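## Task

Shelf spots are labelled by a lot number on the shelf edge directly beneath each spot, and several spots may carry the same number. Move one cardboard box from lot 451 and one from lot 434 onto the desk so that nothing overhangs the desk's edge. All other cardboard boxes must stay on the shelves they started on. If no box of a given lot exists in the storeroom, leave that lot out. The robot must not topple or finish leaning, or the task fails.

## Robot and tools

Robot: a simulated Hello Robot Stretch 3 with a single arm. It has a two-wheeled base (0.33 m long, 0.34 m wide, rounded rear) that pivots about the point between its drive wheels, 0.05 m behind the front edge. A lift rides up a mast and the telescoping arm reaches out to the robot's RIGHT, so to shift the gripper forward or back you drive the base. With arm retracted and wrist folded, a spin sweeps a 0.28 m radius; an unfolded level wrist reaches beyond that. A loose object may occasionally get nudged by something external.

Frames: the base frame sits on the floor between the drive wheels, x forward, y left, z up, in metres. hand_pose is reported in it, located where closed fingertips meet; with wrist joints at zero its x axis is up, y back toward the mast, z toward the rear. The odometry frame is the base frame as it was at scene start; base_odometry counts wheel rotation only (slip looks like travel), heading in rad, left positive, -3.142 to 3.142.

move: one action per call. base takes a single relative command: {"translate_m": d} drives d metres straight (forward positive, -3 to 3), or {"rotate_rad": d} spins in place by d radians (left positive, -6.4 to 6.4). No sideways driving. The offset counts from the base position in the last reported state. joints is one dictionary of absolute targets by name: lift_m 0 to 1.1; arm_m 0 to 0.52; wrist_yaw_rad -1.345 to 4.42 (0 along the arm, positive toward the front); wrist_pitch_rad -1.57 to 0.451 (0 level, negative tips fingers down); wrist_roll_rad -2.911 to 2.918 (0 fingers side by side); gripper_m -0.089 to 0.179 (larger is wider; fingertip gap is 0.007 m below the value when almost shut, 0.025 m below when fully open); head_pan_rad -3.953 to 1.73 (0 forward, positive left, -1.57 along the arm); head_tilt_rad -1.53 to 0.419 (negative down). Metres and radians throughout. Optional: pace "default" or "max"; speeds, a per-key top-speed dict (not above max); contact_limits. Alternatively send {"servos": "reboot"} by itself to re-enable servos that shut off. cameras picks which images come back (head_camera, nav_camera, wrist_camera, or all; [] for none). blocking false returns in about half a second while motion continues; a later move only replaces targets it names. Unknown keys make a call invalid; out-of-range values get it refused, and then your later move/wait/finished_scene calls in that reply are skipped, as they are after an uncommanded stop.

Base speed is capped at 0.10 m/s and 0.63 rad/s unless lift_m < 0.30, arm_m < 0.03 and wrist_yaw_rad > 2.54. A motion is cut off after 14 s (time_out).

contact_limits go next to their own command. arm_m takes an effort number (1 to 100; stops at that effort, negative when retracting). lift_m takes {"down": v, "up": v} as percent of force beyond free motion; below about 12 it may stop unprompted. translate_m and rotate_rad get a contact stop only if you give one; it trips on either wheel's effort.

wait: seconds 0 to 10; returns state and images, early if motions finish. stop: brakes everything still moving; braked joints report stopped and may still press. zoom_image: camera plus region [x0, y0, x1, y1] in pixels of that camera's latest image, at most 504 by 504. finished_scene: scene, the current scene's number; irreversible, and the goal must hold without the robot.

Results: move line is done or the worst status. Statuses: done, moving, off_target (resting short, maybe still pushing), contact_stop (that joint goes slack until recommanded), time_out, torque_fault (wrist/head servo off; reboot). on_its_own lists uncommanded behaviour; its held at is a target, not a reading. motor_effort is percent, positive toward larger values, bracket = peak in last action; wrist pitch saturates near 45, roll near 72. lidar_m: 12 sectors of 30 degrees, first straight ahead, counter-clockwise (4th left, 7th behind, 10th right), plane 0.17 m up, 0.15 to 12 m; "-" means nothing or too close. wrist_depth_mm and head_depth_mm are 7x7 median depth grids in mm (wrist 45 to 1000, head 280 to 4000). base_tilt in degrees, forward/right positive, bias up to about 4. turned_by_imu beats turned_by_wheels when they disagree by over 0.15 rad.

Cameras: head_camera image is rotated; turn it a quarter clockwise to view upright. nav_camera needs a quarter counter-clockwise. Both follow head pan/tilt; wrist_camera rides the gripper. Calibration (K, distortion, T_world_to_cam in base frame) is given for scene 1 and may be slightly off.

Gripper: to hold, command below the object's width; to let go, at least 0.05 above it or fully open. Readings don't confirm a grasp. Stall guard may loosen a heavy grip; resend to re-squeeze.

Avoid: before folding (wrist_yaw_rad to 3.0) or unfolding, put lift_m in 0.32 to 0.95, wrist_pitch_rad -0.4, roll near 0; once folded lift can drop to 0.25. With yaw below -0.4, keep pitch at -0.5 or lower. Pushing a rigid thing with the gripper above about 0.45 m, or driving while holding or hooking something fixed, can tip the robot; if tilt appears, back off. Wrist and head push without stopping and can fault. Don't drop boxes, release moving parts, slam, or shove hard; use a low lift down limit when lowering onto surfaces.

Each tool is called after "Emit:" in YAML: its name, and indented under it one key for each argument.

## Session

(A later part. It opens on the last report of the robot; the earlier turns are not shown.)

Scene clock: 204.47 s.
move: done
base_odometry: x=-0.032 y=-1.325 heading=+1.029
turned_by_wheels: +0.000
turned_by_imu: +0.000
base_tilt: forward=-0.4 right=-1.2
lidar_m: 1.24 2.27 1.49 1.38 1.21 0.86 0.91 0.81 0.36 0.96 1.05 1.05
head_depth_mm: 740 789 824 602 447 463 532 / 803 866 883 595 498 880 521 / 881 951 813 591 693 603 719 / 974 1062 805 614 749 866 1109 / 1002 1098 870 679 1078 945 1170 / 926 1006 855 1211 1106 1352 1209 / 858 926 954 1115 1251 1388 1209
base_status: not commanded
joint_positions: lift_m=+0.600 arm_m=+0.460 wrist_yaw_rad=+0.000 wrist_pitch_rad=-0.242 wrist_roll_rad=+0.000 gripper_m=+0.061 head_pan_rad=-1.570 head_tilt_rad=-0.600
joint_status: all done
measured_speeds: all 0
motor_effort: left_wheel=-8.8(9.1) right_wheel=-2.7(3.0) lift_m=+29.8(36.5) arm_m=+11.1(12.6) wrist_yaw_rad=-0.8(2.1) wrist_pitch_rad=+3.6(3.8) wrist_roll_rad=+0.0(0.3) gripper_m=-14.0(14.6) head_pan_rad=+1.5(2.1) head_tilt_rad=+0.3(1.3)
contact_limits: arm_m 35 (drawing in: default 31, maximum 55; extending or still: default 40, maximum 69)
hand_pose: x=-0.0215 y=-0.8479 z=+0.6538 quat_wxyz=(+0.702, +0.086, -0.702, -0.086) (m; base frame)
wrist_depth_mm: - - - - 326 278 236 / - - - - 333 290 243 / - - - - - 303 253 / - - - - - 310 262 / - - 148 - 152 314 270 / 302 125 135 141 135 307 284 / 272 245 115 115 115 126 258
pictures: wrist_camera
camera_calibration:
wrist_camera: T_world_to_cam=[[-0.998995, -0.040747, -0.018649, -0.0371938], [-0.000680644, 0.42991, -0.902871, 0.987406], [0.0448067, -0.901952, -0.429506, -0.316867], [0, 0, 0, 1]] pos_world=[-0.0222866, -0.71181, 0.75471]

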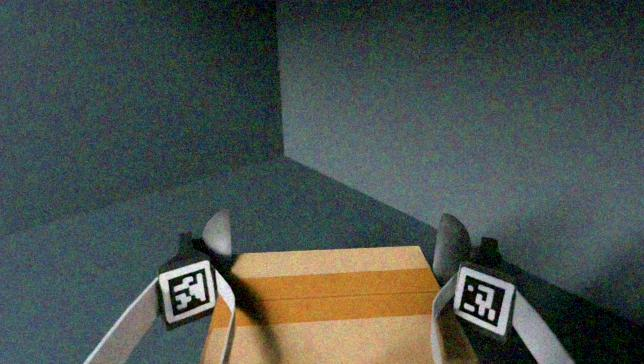

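Emit:
move:
  joints: {"arm_m":0.0}
  pace: "default"
  cameras: ["wrist_camera"]

Emit:
move:
  base: {"rotate_rad":0.66}
  cameras: []

Emit:
move:
  base: {"translate_m":1.25}
  joints: {"lift_m":0.85}
  cameras: []

Emit:
move:
  base: {"translate_m":0.34}
  cameras: []

Emit:
move:
  base: {"rotate_rad":-3.065}
  joints: {"head_pan_rad":-1.5,"head_tilt_rad":-0.5}

Scene clock: 237.53 s.
move: done
base_odometry: x=-0.032 y=-1.325 heading=+1.029
turned_by_wheels: +0.000
turned_by_imu: +0.000
base_tilt: forward=-0.2 right=-1.3
lidar_m: 1.24 2.28 1.49 1.38 1.21 0.87 0.91 0.81 0.36 0.95 1.04 1.05
head_depth_mm: 740 788 822 602 447 465 531 / 807 865 883 596 497 879 712 / 880 948 815 589 1020 874 728 / 971 1057 806 614 1089 867 607 / 1003 1093 867 677 1080 944 1147 / 931 1007 856 1219 1108 1356 1211 / 856 930 954 1112 1252 1384 1205
base_status: not commanded
joint_positions: lift_m=+0.600 arm_m=+0.001 wrist_yaw_rad=+0.000 wrist_pitch_rad=-0.243 wrist_roll_rad=+0.000 gripper_m=+0.061 head_pan_rad=-1.570 head_tilt_rad=-0.600
joint_status: all done
measured_speeds: all 0
motor_effort: left_wheel=-8.9(9.5) right_wheel=-2.7(3.1) lift_m=+31.0(32.2) arm_m=-12.9(15.3) wrist_yaw_rad=+0.1(2.0) wrist_pitch_rad=+3.7(3.8) wrist_roll_rad=-0.1(0.4) gripper_m=-14.7(14.8) head_pan_rad=+1.4(2.1) head_tilt_rad=+1.3(2.1)
hand_pose: x=-0.0215 y=-0.3885 z=+0.6538 quat_wxyz=(+0.702, +0.086, -0.702, -0.086) (m; base frame)
wrist_depth_mm: - - - 915 - - - / - - - 979 - - - / - - - - - - - / - - - - - - - / - - 150 - 150 - - / - - 135 142 136 289 299 / - 124 115 115 115 126 261
pictures: wrist_camera
camera_calibration:
wrist_camera: T_world_to_cam=[[-0.998996, -0.0407434, -0.0186523, -0.0184672], [-0.000680159, 0.429992, -0.902832, 0.789853], [0.0448048, -0.901913, -0.429588, 0.097651], [0, 0, 0, 1]] pos_world=[-0.0222866, -0.25231, 0.75471]

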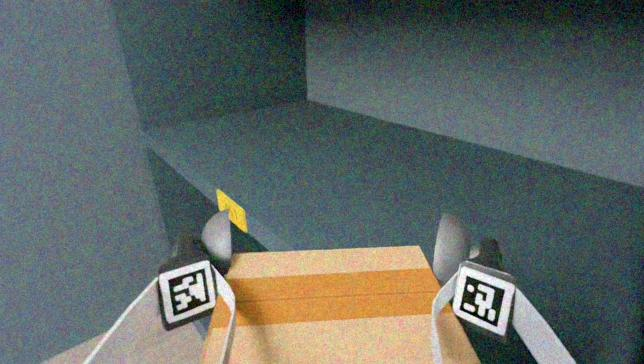

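Scene clock: 239.70 s.
move: done
base_odometry: x=-0.032 y=-1.325 heading=+1.689
turned_by_wheels: +0.660
turned_by_imu: +0.649
base_tilt: forward=-0.4 right=-1.2
lidar_m: 3.04 1.46 1.30 1.21 0.93 0.86 0.36 0.36 1.04 1.04 1.06 1.37
head_depth_mm: 835 905 929 1142 1115 886 1122 / 874 947 1039 1147 1195 1359 1181 / 864 950 1058 1195 1368 1435 1204 / 859 945 1046 1176 1348 1473 607 / 847 934 1039 1159 1331 1441 1170 / 854 933 1032 1169 1329 1419 1218 / 834 916 1012 1136 1280 1410 1221
base_status: done
joint_positions: lift_m=+0.600 arm_m=+0.001 wrist_yaw_rad=+0.000 wrist_pitch_rad=-0.243 wrist_roll_rad=+0.000 gripper_m=+0.061 head_pan_rad=-1.570 head_tilt_rad=-0.600
joint_status: not commanded
measured_speeds: all 0
motor_effort: left_wheel=-8.4(13.3) right_wheel=+9.4(12.1) lift_m=+30.3(31.5) arm_m=-12.1(13.2) wrist_yaw_rad=-0.5(1.9) wrist_pitch_rad=+3.7(3.8) wrist_roll_rad=+0.0(0.6) gripper_m=-14.3(14.7) head_pan_rad=+1.3(1.6) head_tilt_rad=+2.1(2.3)
hand_pose: x=-0.0215 y=-0.3885 z=+0.6538 quat_wxyz=(+0.702, +0.086, -0.702, -0.086) (m; base frame)
wrist_depth_mm: - - 724 - - - - / - - 767 - - - - / - - 816 - - - - / - - 905 - - - - / - - 155 153 150 - - / - - 135 141 136 - - / 918 124 115 115 114 118 -
pictures: none
No camera images: "cameras" was empty.

Scene clock: 253.33 s.
move: done
base_odometry: x=-0.179 y=-0.083 heading=+1.689
turned_by_wheels: +0.000
turned_by_imu: +0.000
base_tilt: forward=-0.2 right=-1.3
lidar_m: 2.69 1.53 0.84 0.90 1.37 1.74 1.59 1.47 1.00 0.94 0.95 1.22
head_depth_mm: 783 865 965 1090 1250 1411 1340 / 778 856 951 1079 1234 1405 - / 778 858 955 1076 1219 468 327 / 760 835 931 1046 1199 301 300 / 752 828 921 1034 1172 1313 1224 / 745 821 908 1023 1166 1340 1218 / 740 811 900 1005 1140 1331 1212
base_status: done
joint_positions: lift_m=+0.850 arm_m=+0.001 wrist_yaw_rad=+0.000 wrist_pitch_rad=-0.243 wrist_roll_rad=+0.000 gripper_m=+0.061 head_pan_rad=-1.570 head_tilt_rad=-0.600
joint_status: all done
measured_speeds: all 0
motor_effort: left_wheel=+3.3(8.8) right_wheel=+7.4(14.6) lift_m=+24.8(34.3) arm_m=-12.1(14.0) wrist_yaw_rad=-0.3(2.3) wrist_pitch_rad=+3.9(4.0) wrist_roll_rad=-0.2(0.3) gripper_m=-13.7(14.7) head_pan_rad=+0.1(1.7) head_tilt_rad=+3.6(4.1)
hand_pose: x=-0.0215 y=-0.3884 z=+0.9036 quat_wxyz=(+0.702, +0.086, -0.702, -0.086) (m; base frame)
wrist_depth_mm: - - - - - - - / - - - - - - - / - - - - - - - / - - - - - - - / - - 148 153 153 - - / - - 135 142 136 - - / - 92 115 115 114 126 -
pictures: none
No camera images: "cameras" was empty.

Scene clock: 257.87 s.
move: done
base_odometry: x=-0.219 y=+0.254 heading=+1.689
turned_by_wheels: +0.000
turned_by_imu: +0.000
base_tilt: forward=-0.3 right=-1.1
lidar_m: 2.35 2.16 0.95 0.74 1.40 1.78 1.93 1.42 0.97 0.90 0.92 1.18
head_depth_mm: 759 833 927 1059 1219 1390 1344 / 749 827 920 1041 1194 1368 - / 743 817 908 1024 1174 467 327 / 736 806 898 1011 1152 301 300 / 728 802 891 999 1134 1266 1224 / 721 792 880 984 1121 1307 1216 / 716 785 868 973 1110 1285 1213
base_status: done
joint_positions: lift_m=+0.850 arm_m=+0.001 wrist_yaw_rad=+0.000 wrist_pitch_rad=-0.243 wrist_roll_rad=+0.000 gripper_m=+0.061 head_pan_rad=-1.570 head_tilt_rad=-0.600
joint_status: not commanded
measured_speeds: all 0
motor_effort: left_wheel=+1.8(9.1) right_wheel=+8.9(14.0) lift_m=+25.4(26.0) arm_m=-11.7(12.8) wrist_yaw_rad=-0.5(2.6) wrist_pitch_rad=+3.7(4.0) wrist_roll_rad=-0.1(0.3) gripper_m=-14.3(15.0) head_pan_rad=+0.0(0.7) head_tilt_rad=+3.7(4.9)
hand_pose: x=-0.0215 y=-0.3884 z=+0.9036 quat_wxyz=(+0.702, +0.086, -0.702, -0.086) (m; base frame)
wrist_depth_mm: 580 - - - - - 635 / 618 - - - - - - / - - - - - 722 - / - 706 - - - 765 - / - 746 148 - 150 810 - / - - 135 141 136 - - / - 122 115 115 114 123 -
pictures: none
No camera images: "cameras" was empty.

Scene clock: 263.83 s.
move: done
base_odometry: x=-0.219 y=+0.254 heading=-1.376
turned_by_wheels: -3.065
turned_by_imu: -3.016
base_tilt: forward=-0.4 right=-1.1
lidar_m: 1.92 1.27 0.93 0.90 0.94 1.30 2.35 1.30 0.95 0.74 0.98 1.96
head_depth_mm: 1117 1209 1315 1378 954 812 1328 / 1126 1222 1318 1367 944 778 1283 / 1135 1228 1332 1347 939 749 282 / 1145 1228 1345 1335 934 748 300 / 1154 1247 1359 1317 925 794 1298 / 1159 1252 1367 1302 920 1291 1258 / 1175 1263 1378 1488 911 1481 1280
base_status: done
joint_positions: lift_m=+0.850 arm_m=+0.001 wrist_yaw_rad=+0.000 wrist_pitch_rad=-0.243 wrist_roll_rad=+0.000 gripper_m=+0.061 head_pan_rad=-1.500 head_tilt_rad=-0.500
joint_status: all done
measured_speeds: all 0
motor_effort: left_wheel=+7.8(12.5) right_wheel=-9.4(13.6) lift_m=+26.7(27.1) arm_m=-12.7(13.6) wrist_yaw_rad=-1.1(2.2) wrist_pitch_rad=+3.8(3.9) wrist_roll_rad=+0.0(0.3) gripper_m=-14.1(14.8) head_pan_rad=+3.4(5.0) head_tilt_rad=-4.9(7.1)
hand_pose: x=-0.0215 y=-0.3884 z=+0.9036 quat_wxyz=(+0.702, +0.086, -0.702, -0.086) (m; base frame)
wrist_depth_mm: - - - - - - - / - - - - - - - / - - - - - - - / - - - - - - - / - - 148 - 150 - - / - 124 136 141 136 124 - / - 124 115 115 114 126 -
pictures: head_camera (sideways), nav_camera (sideways), wrist_camera
camera_calibration:
head_camera: T_world_to_cam=[[-0.0767292, 0.427908, -0.900559, 1.1878], [0.997, 0.0421182, -0.0649333, 0.0780215], [0.0101444, -0.90284, -0.429857, 0.514972], [0, 0, 0, 1]] pos_world=[0.00812744, -0.0466191, 1.29612]
nav_camera: T_world_to_cam=[[0.0492457, -0.453649, 0.889819, -1.11518], [-0.996111, -0.0874702, 0.0105341, 0.0424964], [0.0730538, -0.886877, -0.456193, 0.546468], [0, 0, 0, 1]] pos_world=[0.0573276, -0.0175341, 1.24116]
wrist_camera: T_world_to_cam=[[-0.998995, -0.0407317, -0.0186797, -0.0137754], [-0.000680403, 0.430598, -0.902544, 1.01533], [0.0448056, -0.901624, -0.430193, 0.205686], [0, 0, 0, 1]] pos_world=[-0.0222866, -0.252311, 1.00461]

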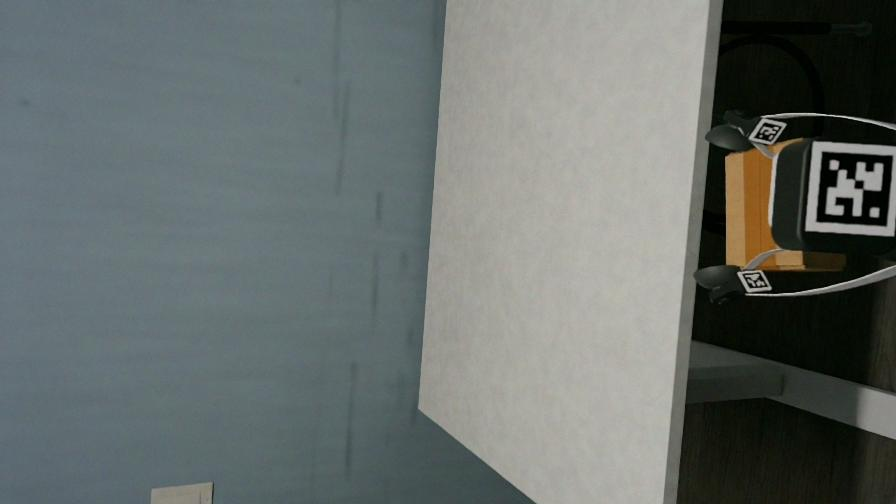

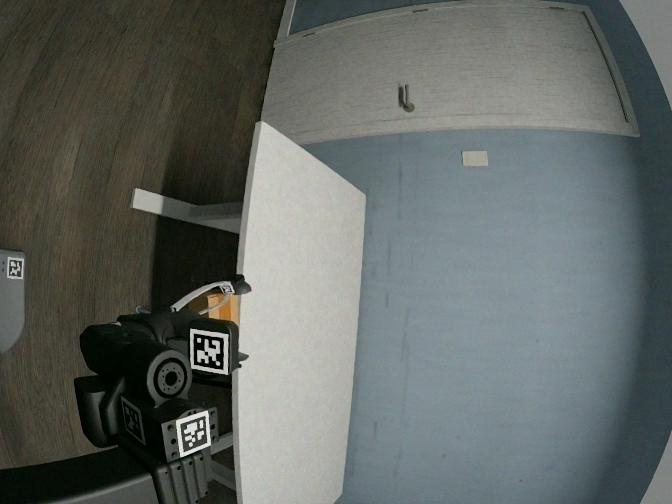

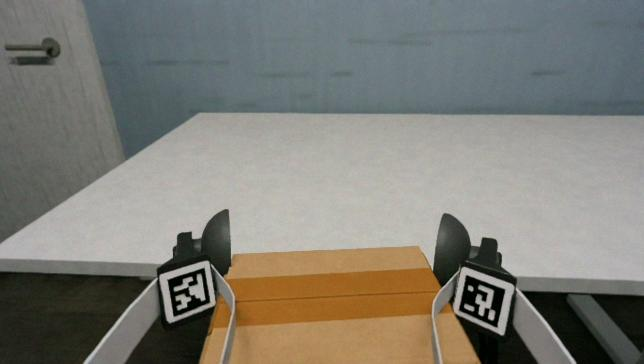

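Emit:
move:
  joints: {"arm_m":0.42}
  cameras: []

Emit:
move:
  joints: {"lift_m":0.74}
  cameras: []

Emit:
move:
  joints: {"lift_m":0.65}
  speeds: {"lift_m":0.03}
  contact_limits: {"lift_m":{"down":13}}
  cameras: ["wrist_camera"]

Scene clock: 277.23 s.
move: done
base_odometry: x=-0.219 y=+0.254 heading=-1.376
turned_by_wheels: +0.000
turned_by_imu: +0.000
base_tilt: forward=-0.2 right=-1.1
lidar_m: 1.92 1.26 0.93 0.90 0.94 1.30 2.35 1.31 0.95 0.74 0.98 1.96
head_depth_mm: 1118 1209 1315 1385 385 312 1280 / 1122 1217 1322 1136 549 807 1285 / 1142 1230 1336 565 833 803 1271 / 1141 1237 1343 1326 896 1464 1303 / 1154 1250 1358 1317 923 1447 1303 / 1159 1257 1361 1301 918 1291 1261 / 1173 1266 1379 1512 911 1480 1291
base_status: not commanded
joint_positions: lift_m=+0.850 arm_m=+0.420 wrist_yaw_rad=+0.000 wrist_pitch_rad=-0.243 wrist_roll_rad=+0.000 gripper_m=+0.061 head_pan_rad=-1.500 head_tilt_rad=-0.500
joint_status: all done
measured_speeds: all 0
motor_effort: left_wheel=+7.7(8.2) right_wheel=-8.5(9.9) lift_m=+27.6(28.0) arm_m=+12.6(15.2) wrist_yaw_rad=-0.7(2.0) wrist_pitch_rad=+3.9(4.0) wrist_roll_rad=+0.3(0.3) gripper_m=-13.7(14.8) head_pan_rad=+3.5(4.0) head_tilt_rad=-3.6(5.3)
hand_pose: x=-0.0215 y=-0.8079 z=+0.9036 quat_wxyz=(+0.702, +0.086, -0.702, -0.086) (m; base frame)
wrist_depth_mm: - - - - - - - / - - - - - - - / - - - - - - - / - - - - - - - / - - 148 - 150 - - / - - 135 141 136 - - / - 93 115 114 114 118 -
pictures: none
No camera images: "cameras" was empty.

Scene clock: 279.07 s.
move: done
base_odometry: x=-0.219 y=+0.254 heading=-1.376
turned_by_wheels: +0.000
turned_by_imu: +0.000
base_tilt: forward=-0.3 right=-1.1
lidar_m: 1.92 1.27 0.94 0.90 0.94 1.30 2.35 1.30 0.95 0.74 0.98 1.96
head_depth_mm: 1116 1208 1318 1383 957 781 359 / 1122 1218 1323 1367 605 462 1216 / 1138 1221 1336 1351 607 801 1271 / 1139 1242 1350 1328 860 1456 1301 / 1150 1252 1362 1316 923 1448 1306 / 1160 1255 1370 1303 918 1289 1265 / 1172 1263 1377 1494 911 1479 1287
base_status: not commanded
joint_positions: lift_m=+0.740 arm_m=+0.420 wrist_yaw_rad=+0.000 wrist_pitch_rad=-0.243 wrist_roll_rad=+0.000 gripper_m=+0.061 head_pan_rad=-1.500 head_tilt_rad=-0.500
joint_status: all done
measured_speeds: all 0
motor_effort: left_wheel=+7.5(7.9) right_wheel=-8.9(10.0) lift_m=+23.7(27.6) arm_m=+8.8(12.5) wrist_yaw_rad=-0.6(2.0) wrist_pitch_rad=+3.9(4.0) wrist_roll_rad=-0.3(0.3) gripper_m=-13.7(14.6) head_pan_rad=+3.5(3.6) head_tilt_rad=-3.4(4.7)
hand_pose: x=-0.0215 y=-0.8079 z=+0.7936 quat_wxyz=(+0.702, +0.086, -0.702, -0.086) (m; base frame)
wrist_depth_mm: - - - - - - - / - - - - - - - / - - - - - - - / - - - - - - - / - - 148 - 150 - - / - - 135 142 136 - - / - 93 115 115 114 118 -
pictures: none
No camera images: "cameras" was empty.

Scene clock: 285.03 s.
move: contact_stop
base_odometry: x=-0.219 y=+0.254 heading=-1.376
turned_by_wheels: +0.000
turned_by_imu: +0.000
base_tilt: forward=-0.3 right=-1.2
lidar_m: 1.92 1.27 0.93 0.90 0.94 1.30 2.35 1.30 0.95 0.74 0.98 1.96
head_depth_mm: 1121 1207 1317 1373 957 813 1293 / 1129 1218 1327 1364 948 529 421 / 1135 1236 1336 1342 657 749 1274 / 1144 1246 1351 1328 893 1460 1303 / 1145 1247 1354 1316 926 1449 1299 / 1165 1257 1365 1298 919 1296 1266 / 1173 1261 1383 1492 910 1484 1291
base_status: not commanded
joint_positions: lift_m=+0.688 arm_m=+0.420 wrist_yaw_rad=+0.000 wrist_pitch_rad=-0.136 wrist_roll_rad=-0.001 gripper_m=+0.061 head_pan_rad=-1.500 head_tilt_rad=-0.500
joint_status: lift_m contact_stop (moved -0.052 of -0.090)
measured_speeds: translate_m=+0.000 rotate_rad=+0.000 lift_m=+0.003 arm_m=+0.000 wrist_yaw_rad=+0.000 wrist_pitch_rad=-0.024 wrist_roll_rad=+0.000 head_pan_rad=+0.000 head_tilt_rad=+0.000
on_its_own: lift_m is slack since a contact_stop (your +0.650 is given up); wrist_pitch_rad is at rest, and its effort (-15.8) is outside its rest range (-8 to +12)
motor_effort: left_wheel=+4.7(8.0) right_wheel=-5.1(10.3) lift_m=+23.4(25.9) arm_m=-4.7(9.2) wrist_yaw_rad=+0.1(2.4) wrist_pitch_rad=-15.8(29.3) wrist_roll_rad=+0.4(0.7) gripper_m=-13.8(14.7) head_pan_rad=+3.5(3.7) head_tilt_rad=-3.3(4.1)
contact_limits: lift_m down 13 (down: maximum 72; up: maximum 65)
hand_pose: x=-0.0215 y=-0.8156 z=+0.7680 quat_wxyz=(+0.706, +0.048, -0.705, -0.048) (m; base frame)
wrist_depth_mm: - - - - - - - / - - - - - - - / - - - - - - - / - - - - - - - / - - 149 - 150 - - / - - 137 143 137 - - / - - 111 111 115 - -
pictures: wrist_camera
camera_calibration:
wrist_camera: T_world_to_cam=[[-0.999003, -0.0426954, -0.0130105, -0.0396397], [-0.00187463, 0.331374, -0.943498, 1.02737], [0.0445944, -0.942533, -0.331123, -0.347322], [0, 0, 0, 1]] pos_world=[-0.0221856, -0.669498, 0.853798]

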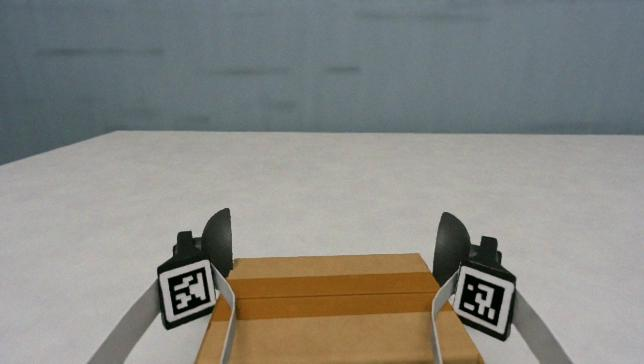

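Emit:
move:
  joints: {"lift_m":0.707}
  speeds: {"lift_m":0.04}
  cameras: ["wrist_camera"]

Emit:
move:
  joints: {"gripper_m":0.15}
  cameras: ["wrist_camera"]

Emit:
move:
  joints: {"arm_m":0.0}
  cameras: ["wrist_camera"]

Emit:
move:
  joints: {"wrist_pitch_rad":-0.4,"wrist_yaw_rad":3.0,"gripper_m":0.1}
  cameras: ["head_camera"]

Emit:
move:
  joints: {"lift_m":0.28}
  pace: "max"
  cameras: []

Emit:
move:
  base: {"translate_m":-1.9}
  pace: "max"
  cameras: []

Emit:
move:
  base: {"rotate_rad":1.595}
  pace: "max"
  cameras: ["nav_camera"]

Scene clock: 312.50 s.
move: done
base_odometry: x=-0.219 y=+0.254 heading=-1.376
turned_by_wheels: +0.000
turned_by_imu: +0.000
base_tilt: forward=-0.3 right=-1.2
lidar_m: 1.92 1.26 0.94 0.90 0.94 1.30 2.35 1.30 0.95 0.74 0.98 1.96
head_depth_mm: 1119 1205 1317 1377 959 813 1225 / 1127 1216 1323 1362 914 490 413 / 1134 1234 1332 1352 637 748 1272 / 1145 1234 1346 1332 892 1453 1304 / 1150 1247 1360 1318 924 1447 1296 / 1161 1255 1369 1301 918 1295 1263 / 1173 1269 1380 1486 910 1480 1289
base_status: not commanded
joint_positions: lift_m=+0.707 arm_m=+0.420 wrist_yaw_rad=+0.000 wrist_pitch_rad=-0.214 wrist_roll_rad=-0.001 gripper_m=+0.061 head_pan_rad=-1.500 head_tilt_rad=-0.500
joint_status: all done
measured_speeds: all 0
motor_effort: left_wheel=+4.3(5.1) right_wheel=-4.6(5.9) lift_m=+30.2(30.2) arm_m=+8.1(8.2) wrist_yaw_rad=-0.6(1.6) wrist_pitch_rad=-1.5(8.8) wrist_roll_rad=+0.4(0.6) gripper_m=-14.0(14.4) head_pan_rad=+3.0(3.4) head_tilt_rad=-0.1(0.9)
hand_pose: x=-0.0215 y=-0.8103 z=+0.7678 quat_wxyz=(+0.704, +0.076, -0.702, -0.076) (m; base frame)
wrist_depth_mm: - - - - - - - / - - - - - - - / - - - - - - - / - - - - - - - / - - 150 - 150 - - / - - 136 142 136 - - / - 92 114 113 113 117 -
pictures: wrist_camera
camera_calibration:
wrist_camera: T_world_to_cam=[[-0.999003, -0.0415575, -0.0162922, -0.0359711], [-0.00187971, 0.403835, -0.91483, 1.06217], [0.0445974, -0.913887, -0.403511, -0.263535], [0, 0, 0, 1]] pos_world=[-0.0221856, -0.671279, 0.864781]

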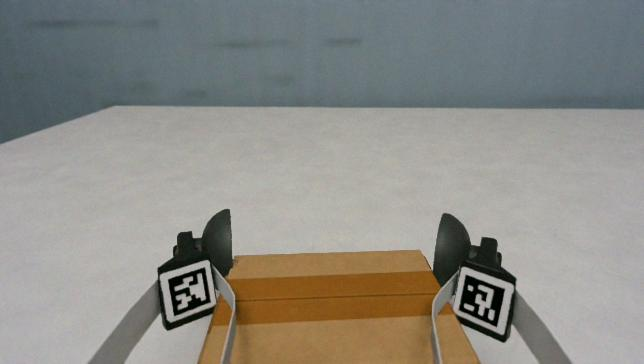

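Scene clock: 313.93 s.
move: done
base_odometry: x=-0.219 y=+0.254 heading=-1.376
turned_by_wheels: +0.000
turned_by_imu: +0.000
base_tilt: forward=-0.4 right=-1.1
lidar_m: 1.92 1.26 0.94 0.90 0.94 1.30 2.35 1.30 0.95 0.74 0.98 1.95
head_depth_mm: 1120 1215 1312 1376 955 811 1230 / 1128 1217 1328 1371 908 489 413 / 1136 1222 1341 1340 637 750 1274 / 1145 1233 1348 1327 857 1455 1308 / 1153 1252 1363 1316 927 1449 1297 / 1160 1253 1369 1295 917 1297 1265 / 1170 1267 1382 1501 910 1474 1288
base_status: not commanded
joint_positions: lift_m=+0.707 arm_m=+0.420 wrist_yaw_rad=+0.000 wrist_pitch_rad=-0.234 wrist_roll_rad=-0.001 gripper_m=+0.150 head_pan_rad=-1.500 head_tilt_rad=-0.500
joint_status: all done
measured_speeds: all 0
motor_effort: left_wheel=+4.3(5.1) right_wheel=-4.9(5.8) lift_m=+27.9(30.1) arm_m=+6.9(8.4) wrist_yaw_rad=-0.6(1.7) wrist_pitch_rad=+2.1(2.1) wrist_roll_rad=+0.4(0.6) gripper_m=+0.7(81.3) head_pan_rad=+3.1(3.5) head_tilt_rad=+0.2(1.0)
hand_pose: x=-0.0214 y=-0.8087 z=+0.7630 quat_wxyz=(+0.703, +0.083, -0.701, -0.083) (m; base frame)
wrist_depth_mm: - - - - - - - / - - - - - - - / - - - - - - - / - - - - - - - / - 145 - 153 147 142 - / - 125 126 130 124 124 - / - 119 109 108 112 - 111
pictures: wrist_camera
camera_calibration:
wrist_camera: T_world_to_cam=[[-0.998994, -0.0414491, -0.0171029, -0.0352478], [-0.00198186, 0.421873, -0.906653, 1.06537], [0.0447951, -0.905707, -0.421531, -0.243666], [0, 0, 0, 1]] pos_world=[-0.0221859, -0.6716, 0.862601]

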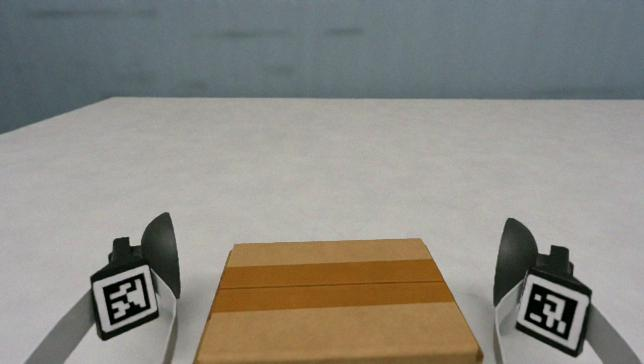

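Scene clock: 318.20 s.
move: done
base_odometry: x=-0.219 y=+0.254 heading=-1.376
turned_by_wheels: +0.000
turned_by_imu: +0.000
base_tilt: forward=-0.3 right=-1.2
lidar_m: 1.92 1.27 0.94 0.90 0.94 1.30 2.35 1.30 0.95 0.74 0.98 1.96
head_depth_mm: 1120 1204 1307 1381 953 814 1322 / 1133 1219 1327 1362 949 806 1280 / 1141 1224 1335 1344 902 803 1279 / 1148 1228 1351 1338 892 1453 1301 / 1153 1242 1364 1314 923 1449 1293 / 1162 1259 1373 1303 918 1300 1259 / 1170 1261 1382 1501 914 1476 1288
base_status: not commanded
joint_positions: lift_m=+0.707 arm_m=+0.001 wrist_yaw_rad=+0.000 wrist_pitch_rad=-0.234 wrist_roll_rad=-0.001 gripper_m=+0.150 head_pan_rad=-1.500 head_tilt_rad=-0.500
joint_status: all done
measured_speeds: all 0
motor_effort: left_wheel=+4.9(5.2) right_wheel=-5.4(6.1) lift_m=+25.2(28.1) arm_m=-12.7(15.3) wrist_yaw_rad=+0.2(2.2) wrist_pitch_rad=+2.2(2.3) wrist_roll_rad=+0.6(0.7) gripper_m=+0.3(1.2) head_pan_rad=+2.6(3.4) head_tilt_rad=+1.5(1.5)
hand_pose: x=-0.0214 y=-0.3892 z=+0.7627 quat_wxyz=(+0.703, +0.083, -0.701, -0.083) (m; base frame)
wrist_depth_mm: - - - - - - - / - - - - - - - / - - - 493 - - - / - - - - - - - / - - - - - 146 - / - 126 - - - 124 - / 965 - - - - 961 114
pictures: wrist_camera
camera_calibration:
wrist_camera: T_world_to_cam=[[-0.998994, -0.0414333, -0.0171444, -0.017826], [-0.00197769, 0.422684, -0.906275, 0.888221], [0.0447966, -0.905329, -0.422341, 0.136939], [0, 0, 0, 1]] pos_world=[-0.0221859, -0.252201, 0.862502]

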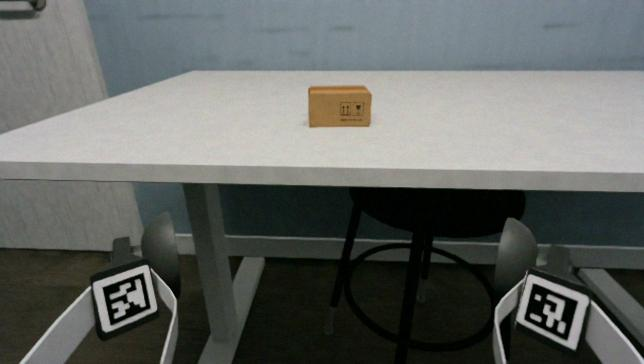

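Scene clock: 320.70 s.
move: done
base_odometry: x=-0.219 y=+0.254 heading=-1.376
turned_by_wheels: +0.000
turned_by_imu: +0.000
base_tilt: forward=-0.4 right=-1.1
lidar_m: 1.92 1.27 0.93 0.90 0.94 1.30 2.35 1.30 0.95 0.74 0.98 1.96
head_depth_mm: 1120 1210 1317 1373 956 815 1324 / 1127 1209 1320 1365 945 809 1287 / 1148 1228 1335 1342 906 802 1272 / 1143 1236 1333 1333 894 1469 1303 / 1162 1245 1366 1315 922 1453 1306 / 1162 1253 1372 1307 916 1293 1260 / 1176 1273 1385 1497 912 1474 1293
base_status: not commanded
joint_positions: lift_m=+0.707 arm_m=+0.001 wrist_yaw_rad=+2.997 wrist_pitch_rad=-0.412 wrist_roll_rad=-0.001 gripper_m=+0.100 head_pan_rad=-1.500 head_tilt_rad=-0.500
joint_status: all done
measured_speeds: all 0
motor_effort: left_wheel=+4.3(5.1) right_wheel=-4.8(5.7) lift_m=+28.2(28.2) arm_m=-8.2(12.7) wrist_yaw_rad=+1.4(4.8) wrist_pitch_rad=+1.7(4.3) wrist_roll_rad=+0.1(0.6) gripper_m=+0.5(81.2) head_pan_rad=+2.6(3.2) head_tilt_rad=+1.8(2.1)
hand_pose: x=+0.0112 y=+0.0772 z=+0.7210 quat_wxyz=(+0.195, +0.700, +0.095, +0.681) (m; base frame)
wrist_depth_mm: - 137 - - - 911 - / - 148 - - - - - / - 161 - - - - - / - 186 - - - - - / - - 218 - - - - / - 125 247 - 979 963 - / 932 853 272 886 897 838 876
pictures: head_camera (sideways)
camera_calibration:
head_camera: T_world_to_cam=[[-0.076736, 0.42819, -0.900425, 1.18764], [0.997, 0.0421407, -0.0649267, 0.0780139], [0.0101436, -0.902706, -0.430139, 0.515345], [0, 0, 0, 1]] pos_world=[0.00812742, -0.0466179, 1.29611]

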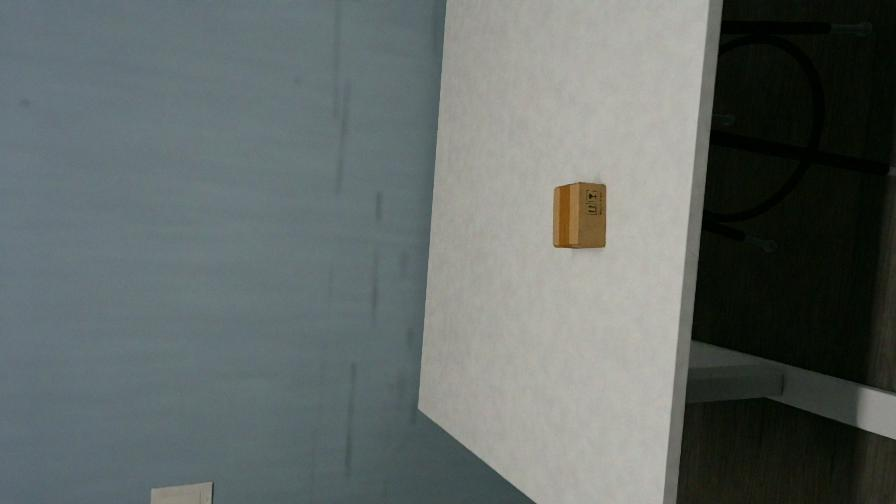

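Scene clock: 324.33 s.
move: done
base_odometry: x=-0.219 y=+0.254 heading=-1.376
turned_by_wheels: +0.000
turned_by_imu: +0.000
base_tilt: forward=-0.2 right=-1.1
lidar_m: 1.92 1.27 0.93 0.90 0.94 1.30 2.35 1.30 0.95 0.74 0.98 1.96
head_depth_mm: 1121 1214 1312 1369 955 814 1321 / 1129 1218 1321 1363 947 808 1280 / 1137 1222 1337 1342 902 801 1277 / 1145 1237 1347 1337 898 1456 1308 / 1147 1249 1359 1316 925 1460 1295 / 1157 1253 1364 1305 917 1292 1263 / 1169 1260 1384 1497 911 1484 1288
base_status: not commanded
joint_positions: lift_m=+0.280 arm_m=+0.001 wrist_yaw_rad=+2.997 wrist_pitch_rad=-0.414 wrist_roll_rad=-0.001 gripper_m=+0.100 head_pan_rad=-1.500 head_tilt_rad=-0.500
joint_status: all done
measured_speeds: all 0
motor_effort: left_wheel=+4.6(5.2) right_wheel=-4.7(6.0) lift_m=+23.2(26.9) arm_m=-3.4(8.8) wrist_yaw_rad=+2.1(3.4) wrist_pitch_rad=+2.3(2.3) wrist_roll_rad=+0.6(0.7) gripper_m=+0.4(0.9) head_pan_rad=+2.2(3.2) head_tilt_rad=+1.6(2.5)
hand_pose: x=+0.0112 y=+0.0770 z=+0.2935 quat_wxyz=(+0.195, +0.700, +0.095, +0.680) (m; base frame)
wrist_depth_mm: - 137 - - - 914 - / - 147 - - - - - / 881 161 824 891 898 874 875 / 737 186 664 712 713 703 691 / 605 577 218 591 590 578 582 / 513 125 245 315 482 487 495 / 455 260 258 270 435 412 430
pictures: none
No camera images: "cameras" was empty.

Scene clock: 332.10 s.
move: done
base_odometry: x=-0.587 y=+2.118 heading=-1.376
turned_by_wheels: +0.000
turned_by_imu: -0.002
base_tilt: forward=-0.3 right=-1.1
lidar_m: 3.43 1.30 1.08 1.75 0.66 0.48 0.47 0.49 0.67 1.36 1.31 1.31
head_depth_mm: 1105 1188 1283 1401 1493 1459 1285 / 1107 1199 1300 1422 1570 1616 1313 / 1119 1210 1311 1440 1599 1604 1317 / 1125 1214 1321 1455 1609 1604 1298 / 1132 1226 1331 1461 1624 1589 1298 / 1142 1235 1344 1487 1644 1589 1297 / 1148 1249 1361 1484 1658 1577 1280
base_status: done
joint_positions: lift_m=+0.280 arm_m=+0.001 wrist_yaw_rad=+2.997 wrist_pitch_rad=-0.414 wrist_roll_rad=-0.001 gripper_m=+0.100 head_pan_rad=-1.500 head_tilt_rad=-0.500
joint_status: not commanded
measured_speeds: all 0
motor_effort: left_wheel=-2.7(14.4) right_wheel=-6.9(14.3) lift_m=+29.5(31.4) arm_m=+8.1(9.0) wrist_yaw_rad=+2.1(3.8) wrist_pitch_rad=+2.2(2.3) wrist_roll_rad=+0.3(0.6) gripper_m=+0.1(1.0) head_pan_rad=+2.8(3.3) head_tilt_rad=+2.4(3.6)
hand_pose: x=+0.0111 y=+0.0770 z=+0.2935 quat_wxyz=(+0.195, +0.700, +0.096, +0.680) (m; base frame)
wrist_depth_mm: 602 137 - - - - - / 620 147 - - - - - / 615 162 862 892 888 883 874 / 650 186 653 722 715 715 688 / 600 576 218 589 589 578 573 / 513 125 243 314 487 478 494 / 454 260 257 270 432 412 429
pictures: none
No camera images: "cameras" was empty.

Scene clock: 334.23 s.
move: done
base_odometry: x=-0.587 y=+2.118 heading=+0.219
turned_by_wheels: +1.595
turned_by_imu: +1.563
base_tilt: forward=-0.3 right=-1.3
lidar_m: 1.72 0.65 0.48 0.47 0.49 0.67 1.36 1.31 1.31 3.41 1.29 1.08
head_depth_mm: 3387 3708 - 3055 2112 1636 1321 / 3469 3751 - 3040 2125 1618 1324 / 3498 3705 - 2978 2090 1612 1314 / 3549 3764 - 2939 2086 1605 1312 / 3469 3714 - 2882 2044 1591 1301 / 2774 2910 3059 2758 2045 1588 1289 / 2061 2124 2187 2272 2030 1573 1294
base_status: done
joint_positions: lift_m=+0.280 arm_m=+0.001 wrist_yaw_rad=+2.997 wrist_pitch_rad=-0.414 wrist_roll_rad=-0.001 gripper_m=+0.100 head_pan_rad=-1.500 head_tilt_rad=-0.500
joint_status: not commanded
measured_speeds: all 0
motor_effort: left_wheel=-5.6(15.2) right_wheel=+7.2(14.1) lift_m=+28.4(30.4) arm_m=+1.9(10.1) wrist_yaw_rad=+2.2(3.1) wrist_pitch_rad=+2.2(2.3) wrist_roll_rad=+0.4(0.6) gripper_m=+0.2(1.1) head_pan_rad=+2.4(3.1) head_tilt_rad=+3.6(4.3)
hand_pose: x=+0.0111 y=+0.0770 z=+0.2935 quat_wxyz=(+0.195, +0.700, +0.096, +0.680) (m; base frame)
wrist_depth_mm: 443 137 459 474 481 492 498 / 481 148 495 510 524 534 549 / 523 161 530 564 569 584 605 / 568 182 188 - - - 648 / 585 554 192 588 578 580 585 / 509 125 243 314 481 482 490 / 456 259 259 271 432 410 429
pictures: nav_camera (sideways)
camera_calibration:
nav_camera: T_world_to_cam=[[0.0492591, -0.453847, 0.889717, -1.11501], [-0.996111, -0.0874785, 0.0105265, 0.0425145], [0.0730536, -0.886775, -0.456392, 0.546805], [0, 0, 0, 1]] pos_world=[0.0573276, -0.0174334, 1.24115]

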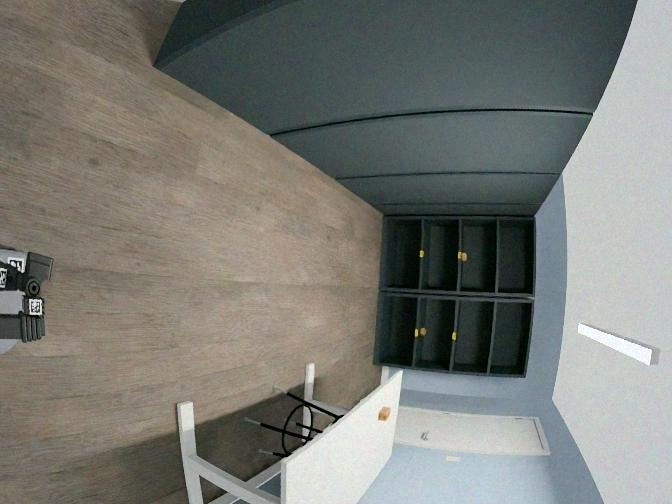

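Emit:
move:
  base: {"translate_m":1.75}
  pace: "max"
  cameras: []

Emit:
move:
  joints: {"head_pan_rad":-1.2,"head_tilt_rad":-0.3}
  cameras: ["nav_camera"]

Scene clock: 351.80 s.
move: done
base_odometry: x=+1.122 y=+2.498 heading=+0.219
turned_by_wheels: +0.000
turned_by_imu: +0.001
base_tilt: forward=-0.4 right=-1.1
lidar_m: 0.65 0.61 0.45 0.44 0.46 0.64 1.84 0.81 0.68 1.50 0.91 0.67
head_depth_mm: 1903 2031 1357 1508 1375 1474 1256 / 2802 2892 2358 2452 1857 1578 1317 / 3559 3866 - 3030 2081 1609 1308 / 3601 3864 - 2948 2063 1600 1305 / 2964 3191 3508 2905 2056 1588 1300 / 1961 2055 2124 2267 2001 1586 1291 / 1462 1497 1538 1590 1664 1523 1289
base_status: done
joint_positions: lift_m=+0.280 arm_m=+0.001 wrist_yaw_rad=+2.997 wrist_pitch_rad=-0.414 wrist_roll_rad=-0.001 gripper_m=+0.100 head_pan_rad=-1.500 head_tilt_rad=-0.500
joint_status: not commanded
measured_speeds: all 0
motor_effort: left_wheel=+4.1(12.4) right_wheel=+3.6(15.5) lift_m=+26.8(28.8) arm_m=-9.5(13.3) wrist_yaw_rad=+1.9(3.1) wrist_pitch_rad=+2.2(2.3) wrist_roll_rad=+0.5(0.8) gripper_m=+0.3(1.0) head_pan_rad=+1.8(3.1) head_tilt_rad=+4.2(5.1)
hand_pose: x=+0.0111 y=+0.0770 z=+0.2935 quat_wxyz=(+0.195, +0.700, +0.096, +0.680) (m; base frame)
wrist_depth_mm: 419 137 437 444 454 465 477 / 460 147 475 485 494 506 520 / 499 162 496 526 540 555 565 / 536 182 190 566 582 - - / 581 561 163 586 586 578 578 / 511 125 244 314 485 483 497 / 451 259 259 270 435 410 434
pictures: none
No camera images: "cameras" was empty.

Scene clock: 352.57 s.
move: done
base_odometry: x=+1.122 y=+2.498 heading=+0.219
turned_by_wheels: +0.000
turned_by_imu: +0.000
base_tilt: forward=-0.4 right=-1.2
lidar_m: 0.65 0.61 0.46 0.44 0.46 0.64 1.84 0.81 0.68 1.49 0.91 0.67
head_depth_mm: 2953 3730 3881 - 3004 2059 1571 / 2735 3318 3859 - 2964 2043 1566 / 1982 2136 2311 2556 2598 2029 1557 / 1475 1567 1660 1777 1924 1893 1538 / 1177 1239 1293 1370 1447 1532 1488 / 984 1019 1063 1106 1161 1211 1280 / 842 870 899 932 965 1007 1051
base_status: not commanded
joint_positions: lift_m=+0.280 arm_m=+0.001 wrist_yaw_rad=+2.997 wrist_pitch_rad=-0.414 wrist_roll_rad=-0.001 gripper_m=+0.100 head_pan_rad=-1.192 head_tilt_rad=-0.294
joint_status: all done
measured_speeds: all 0
motor_effort: left_wheel=+4.7(5.1) right_wheel=+3.7(4.4) lift_m=+26.5(27.2) arm_m=-9.1(9.7) wrist_yaw_rad=+2.1(3.2) wrist_pitch_rad=+2.2(2.3) wrist_roll_rad=+0.4(0.6) gripper_m=+0.7(1.0) head_pan_rad=+1.6(5.9) head_tilt_rad=+4.3(8.8)
hand_pose: x=+0.0111 y=+0.0770 z=+0.2935 quat_wxyz=(+0.195, +0.700, +0.096, +0.680) (m; base frame)
wrist_depth_mm: 417 136 434 445 458 466 471 / 458 148 466 486 490 507 517 / 498 162 501 531 542 563 573 / 543 182 189 568 580 - - / 583 561 163 586 588 585 577 / 513 125 244 315 486 483 496 / 454 259 257 270 435 412 434
pictures: nav_camera (sideways)
camera_calibration:
nav_camera: T_world_to_cam=[[0.113545, -0.238936, 0.964374, -1.21284], [-0.923506, -0.383338, 0.0137569, 0.0379315], [0.366394, -0.892167, -0.264185, 0.29479], [0, 0, 0, 1]] pos_world=[0.0647326, -0.012247, 1.24699]

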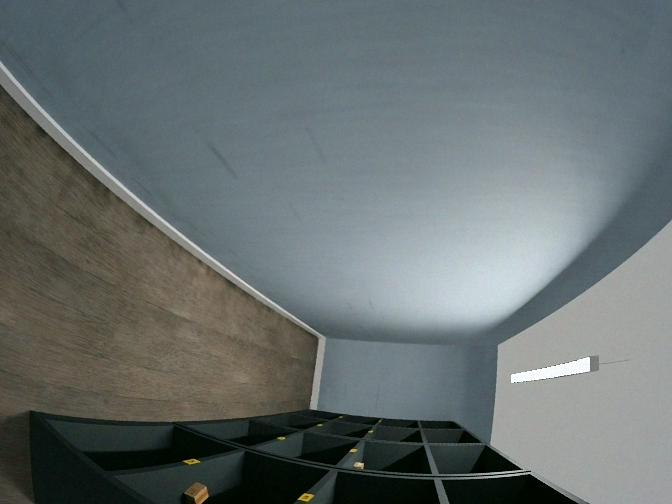

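Emit:
move:
  base: {"rotate_rad":-1.6}
  joints: {"head_pan_rad":-1.3,"head_tilt_rad":-0.5}
  pace: "max"
  cameras: []

Emit:
move:
  base: {"translate_m":0.5}
  pace: "max"
  cameras: ["head_camera","nav_camera"]

Emit:
zoom_image:
  camera: "head_camera"
  region: [250, 0, 750, 504]

Emit:
zoom_image:
  camera: "nav_camera"
  region: [0, 200, 440, 504]

Emit:
move:
  base: {"translate_m":0.85}
  pace: "max"
  cameras: ["head_camera","nav_camera"]

Emit:
zoom_image:
  camera: "head_camera"
  region: [250, 0, 750, 504]

Scene clock: 367.30 s.
move: done
base_odometry: x=+1.122 y=+2.498 heading=-1.381
turned_by_wheels: -1.600
turned_by_imu: -1.569
base_tilt: forward=-0.3 right=-1.3
lidar_m: 1.50 0.92 0.68 0.65 0.62 0.46 0.44 0.46 0.63 1.77 0.81 0.68
head_depth_mm: 2496 2661 2871 2958 2127 1626 1321 / 2533 2724 2945 2986 2091 1614 1315 / 2603 2761 3033 2942 2076 1601 1304 / 2660 2925 3089 2922 2049 1596 1299 / 2737 2995 3144 2862 2051 1581 1287 / 2838 3080 3179 2880 2003 1571 1293 / 2914 3167 3038 2549 1065 1138 1197
base_status: done
joint_positions: lift_m=+0.280 arm_m=+0.001 wrist_yaw_rad=+2.997 wrist_pitch_rad=-0.414 wrist_roll_rad=-0.001 gripper_m=+0.100 head_pan_rad=-1.303 head_tilt_rad=-0.507
joint_status: all done
measured_speeds: all 0
motor_effort: left_wheel=+4.4(15.1) right_wheel=-8.3(14.5) lift_m=+24.9(26.4) arm_m=-12.6(13.3) wrist_yaw_rad=+2.6(3.2) wrist_pitch_rad=+2.1(2.3) wrist_roll_rad=+0.5(0.6) gripper_m=+0.9(0.9) head_pan_rad=+0.3(4.6) head_tilt_rad=+4.6(4.9)
hand_pose: x=+0.0111 y=+0.0770 z=+0.2935 quat_wxyz=(+0.195, +0.700, +0.096, +0.680) (m; base frame)
wrist_depth_mm: 572 137 - - - - - / 613 147 - - - - - / 605 162 170 - - 800 799 / 575 186 221 718 710 697 698 / 575 570 217 590 583 581 573 / 510 125 244 315 487 480 491 / 455 260 257 270 435 411 433
pictures: none
No camera images: "cameras" was empty.

Scene clock: 370.30 s.
move: done
base_odometry: x=+1.216 y=+2.007 heading=-1.381
turned_by_wheels: +0.000
turned_by_imu: +0.000
base_tilt: forward=-0.3 right=-1.2
lidar_m: 1.92 0.92 0.67 0.65 0.68 0.93 0.94 0.97 1.34 0.37 0.37 1.02
head_depth_mm: 2497 2612 2866 3001 2134 1629 1325 / 2465 2709 2971 3056 2115 1614 1318 / 334 369 450 579 807 1514 1286 / 288 302 329 360 404 461 532 / 699 758 822 707 497 884 767 / 722 782 853 696 492 908 766 / 743 808 885 688 490 934 763
base_status: done
joint_positions: lift_m=+0.280 arm_m=+0.001 wrist_yaw_rad=+2.997 wrist_pitch_rad=-0.414 wrist_roll_rad=-0.001 gripper_m=+0.100 head_pan_rad=-1.300 head_tilt_rad=-0.500
joint_status: not commanded
measured_speeds: all 0
motor_effort: left_wheel=+5.5(12.7) right_wheel=+0.9(14.0) lift_m=+23.8(25.6) arm_m=-10.3(12.9) wrist_yaw_rad=+2.0(2.8) wrist_pitch_rad=+2.3(2.3) wrist_roll_rad=+0.3(0.6) gripper_m=+0.2(1.2) head_pan_rad=+3.9(3.9) head_tilt_rad=+3.1(4.9)
hand_pose: x=+0.0110 y=+0.0770 z=+0.2935 quat_wxyz=(+0.195, +0.700, +0.096, +0.680) (m; base frame)
wrist_depth_mm: - 137 - - - - - / - 147 - - - - - / - 161 170 - - 811 801 / 697 183 219 712 711 692 695 / 598 582 218 588 588 585 578 / 511 125 244 313 487 481 495 / 457 259 259 270 435 414 432
pictures: head_camera (sideways), nav_camera (sideways)
camera_calibration:
head_camera: T_world_to_cam=[[-0.160128, 0.404157, -0.900564, 1.1883], [0.968805, 0.23917, -0.0649266, 0.0782639], [0.189147, -0.882867, -0.429847, 0.513882], [0, 0, 0, 1]] pos_world=[0.017259, -0.0452902, 1.29612]
nav_camera: T_world_to_cam=[[0.138286, -0.434869, 0.889812, -1.11571], [-0.958939, -0.283419, 0.0105165, 0.0423306], [0.247616, -0.85473, -0.456205, 0.545426], [0, 0, 0, 1]] pos_world=[0.0598235, -0.00699953, 1.24116]

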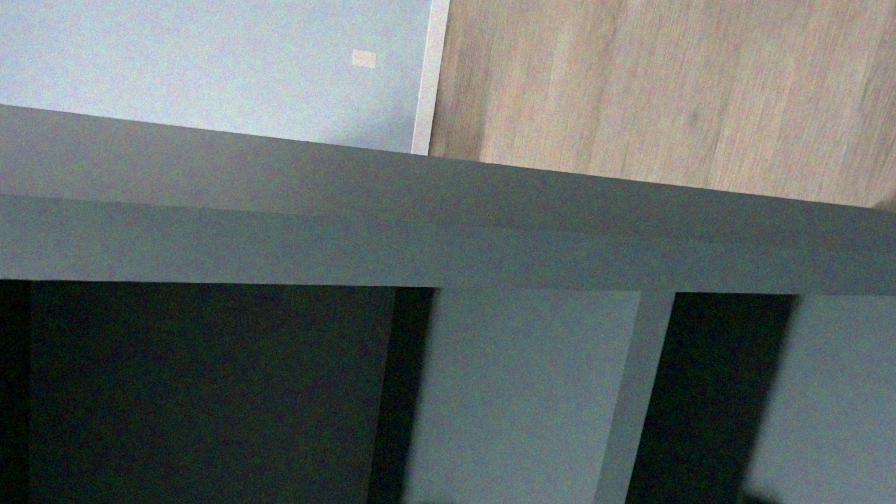

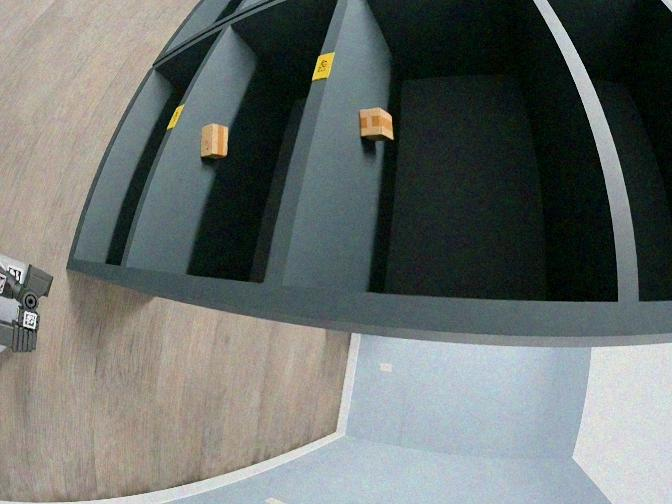

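Scaled by 1.000.

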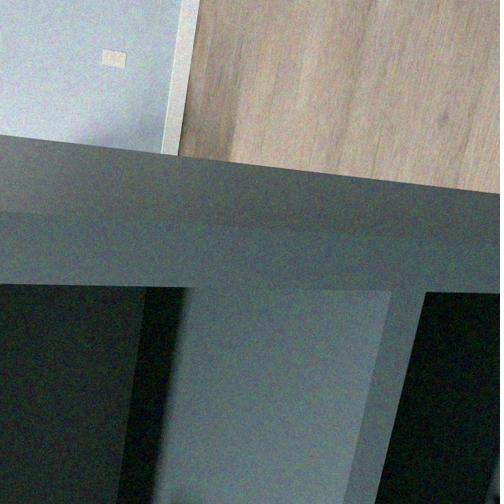

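Scaled by 1.145 from the camera's 672x504 image, which has a finer 792x594 frame.

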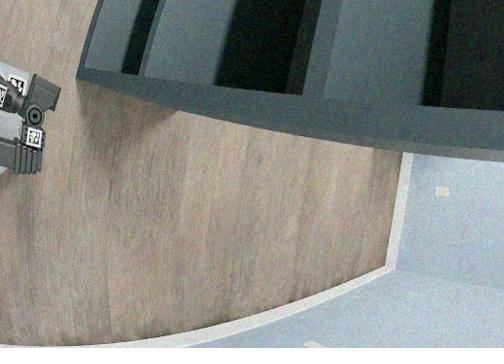

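Scene clock: 374.47 s.
move: done
base_odometry: x=+1.376 y=+1.172 heading=-1.381
turned_by_wheels: +0.000
turned_by_imu: +0.001
base_tilt: forward=-0.3 right=-1.1
lidar_m: 2.01 0.90 0.67 0.64 0.67 0.92 1.78 0.81 0.85 0.42 0.38 1.11
head_depth_mm: 639 682 736 741 512 420 784 / 652 702 758 729 508 433 781 / 451 533 650 671 504 868 777 / 299 325 365 415 452 518 711 / 301 326 357 392 435 484 562 / 307 331 359 400 449 518 726 / 746 815 891 692 510 928 763
base_status: done
joint_positions: lift_m=+0.280 arm_m=+0.001 wrist_yaw_rad=+2.998 wrist_pitch_rad=-0.414 wrist_roll_rad=-0.001 gripper_m=+0.100 head_pan_rad=-1.300 head_tilt_rad=-0.500
joint_status: not commanded
measured_speeds: all 0
motor_effort: left_wheel=+1.6(14.8) right_wheel=+6.2(12.4) lift_m=+24.5(24.8) arm_m=-7.2(11.2) wrist_yaw_rad=+2.1(3.6) wrist_pitch_rad=+2.2(2.3) wrist_roll_rad=+0.4(0.7) gripper_m=+0.3(0.8) head_pan_rad=+3.5(4.3) head_tilt_rad=+3.6(4.6)
hand_pose: x=+0.0110 y=+0.0770 z=+0.2935 quat_wxyz=(+0.195, +0.700, +0.096, +0.680) (m; base frame)
wrist_depth_mm: - 137 - - - - - / - 148 - - - - - / - 161 170 - - - - / 693 183 219 710 707 703 698 / 602 576 217 584 588 579 574 / 518 125 243 313 486 483 494 / 457 259 257 271 439 410 429
pictures: head_camera (sideways), nav_camera (sideways)
camera_calibration:
head_camera: T_world_to_cam=[[-0.160208, 0.404145, -0.900555, 1.18829], [0.96875, 0.239397, -0.0649052, 0.0782469], [0.189359, -0.882811, -0.429869, 0.513909], [0, 0, 0, 1]] pos_world=[0.0172593, -0.0452899, 1.29612]
nav_camera: T_world_to_cam=[[0.138363, -0.434822, 0.889823, -1.11573], [-0.958879, -0.283621, 0.0105065, 0.0423392], [0.247804, -0.854687, -0.456184, 0.545388], [0, 0, 0, 1]] pos_world=[0.0598247, -0.00699976, 1.24116]

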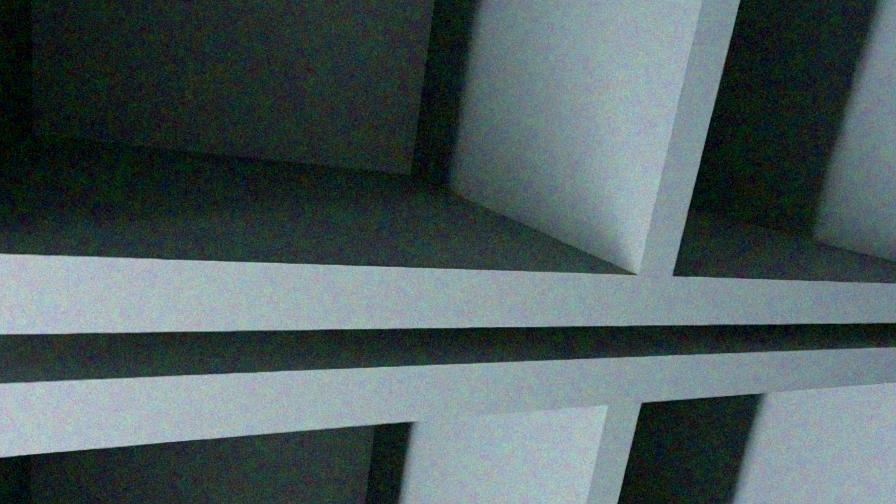

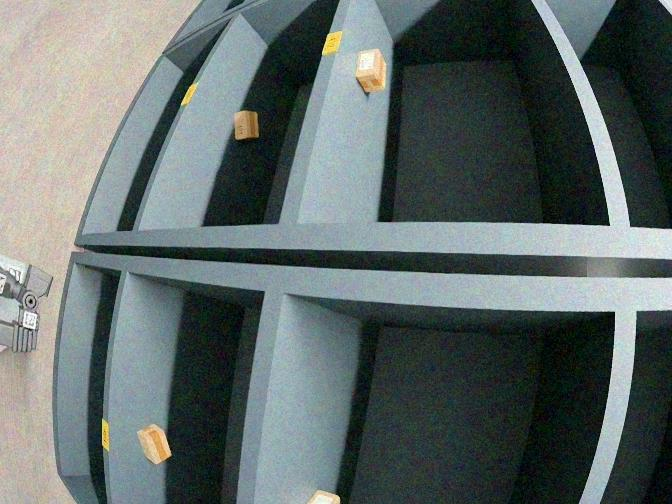

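Scaled by 1.000.

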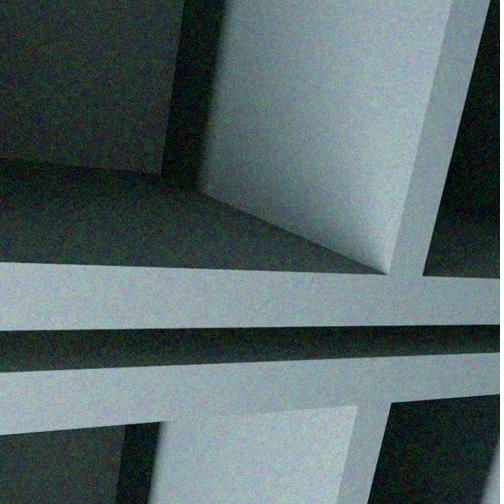

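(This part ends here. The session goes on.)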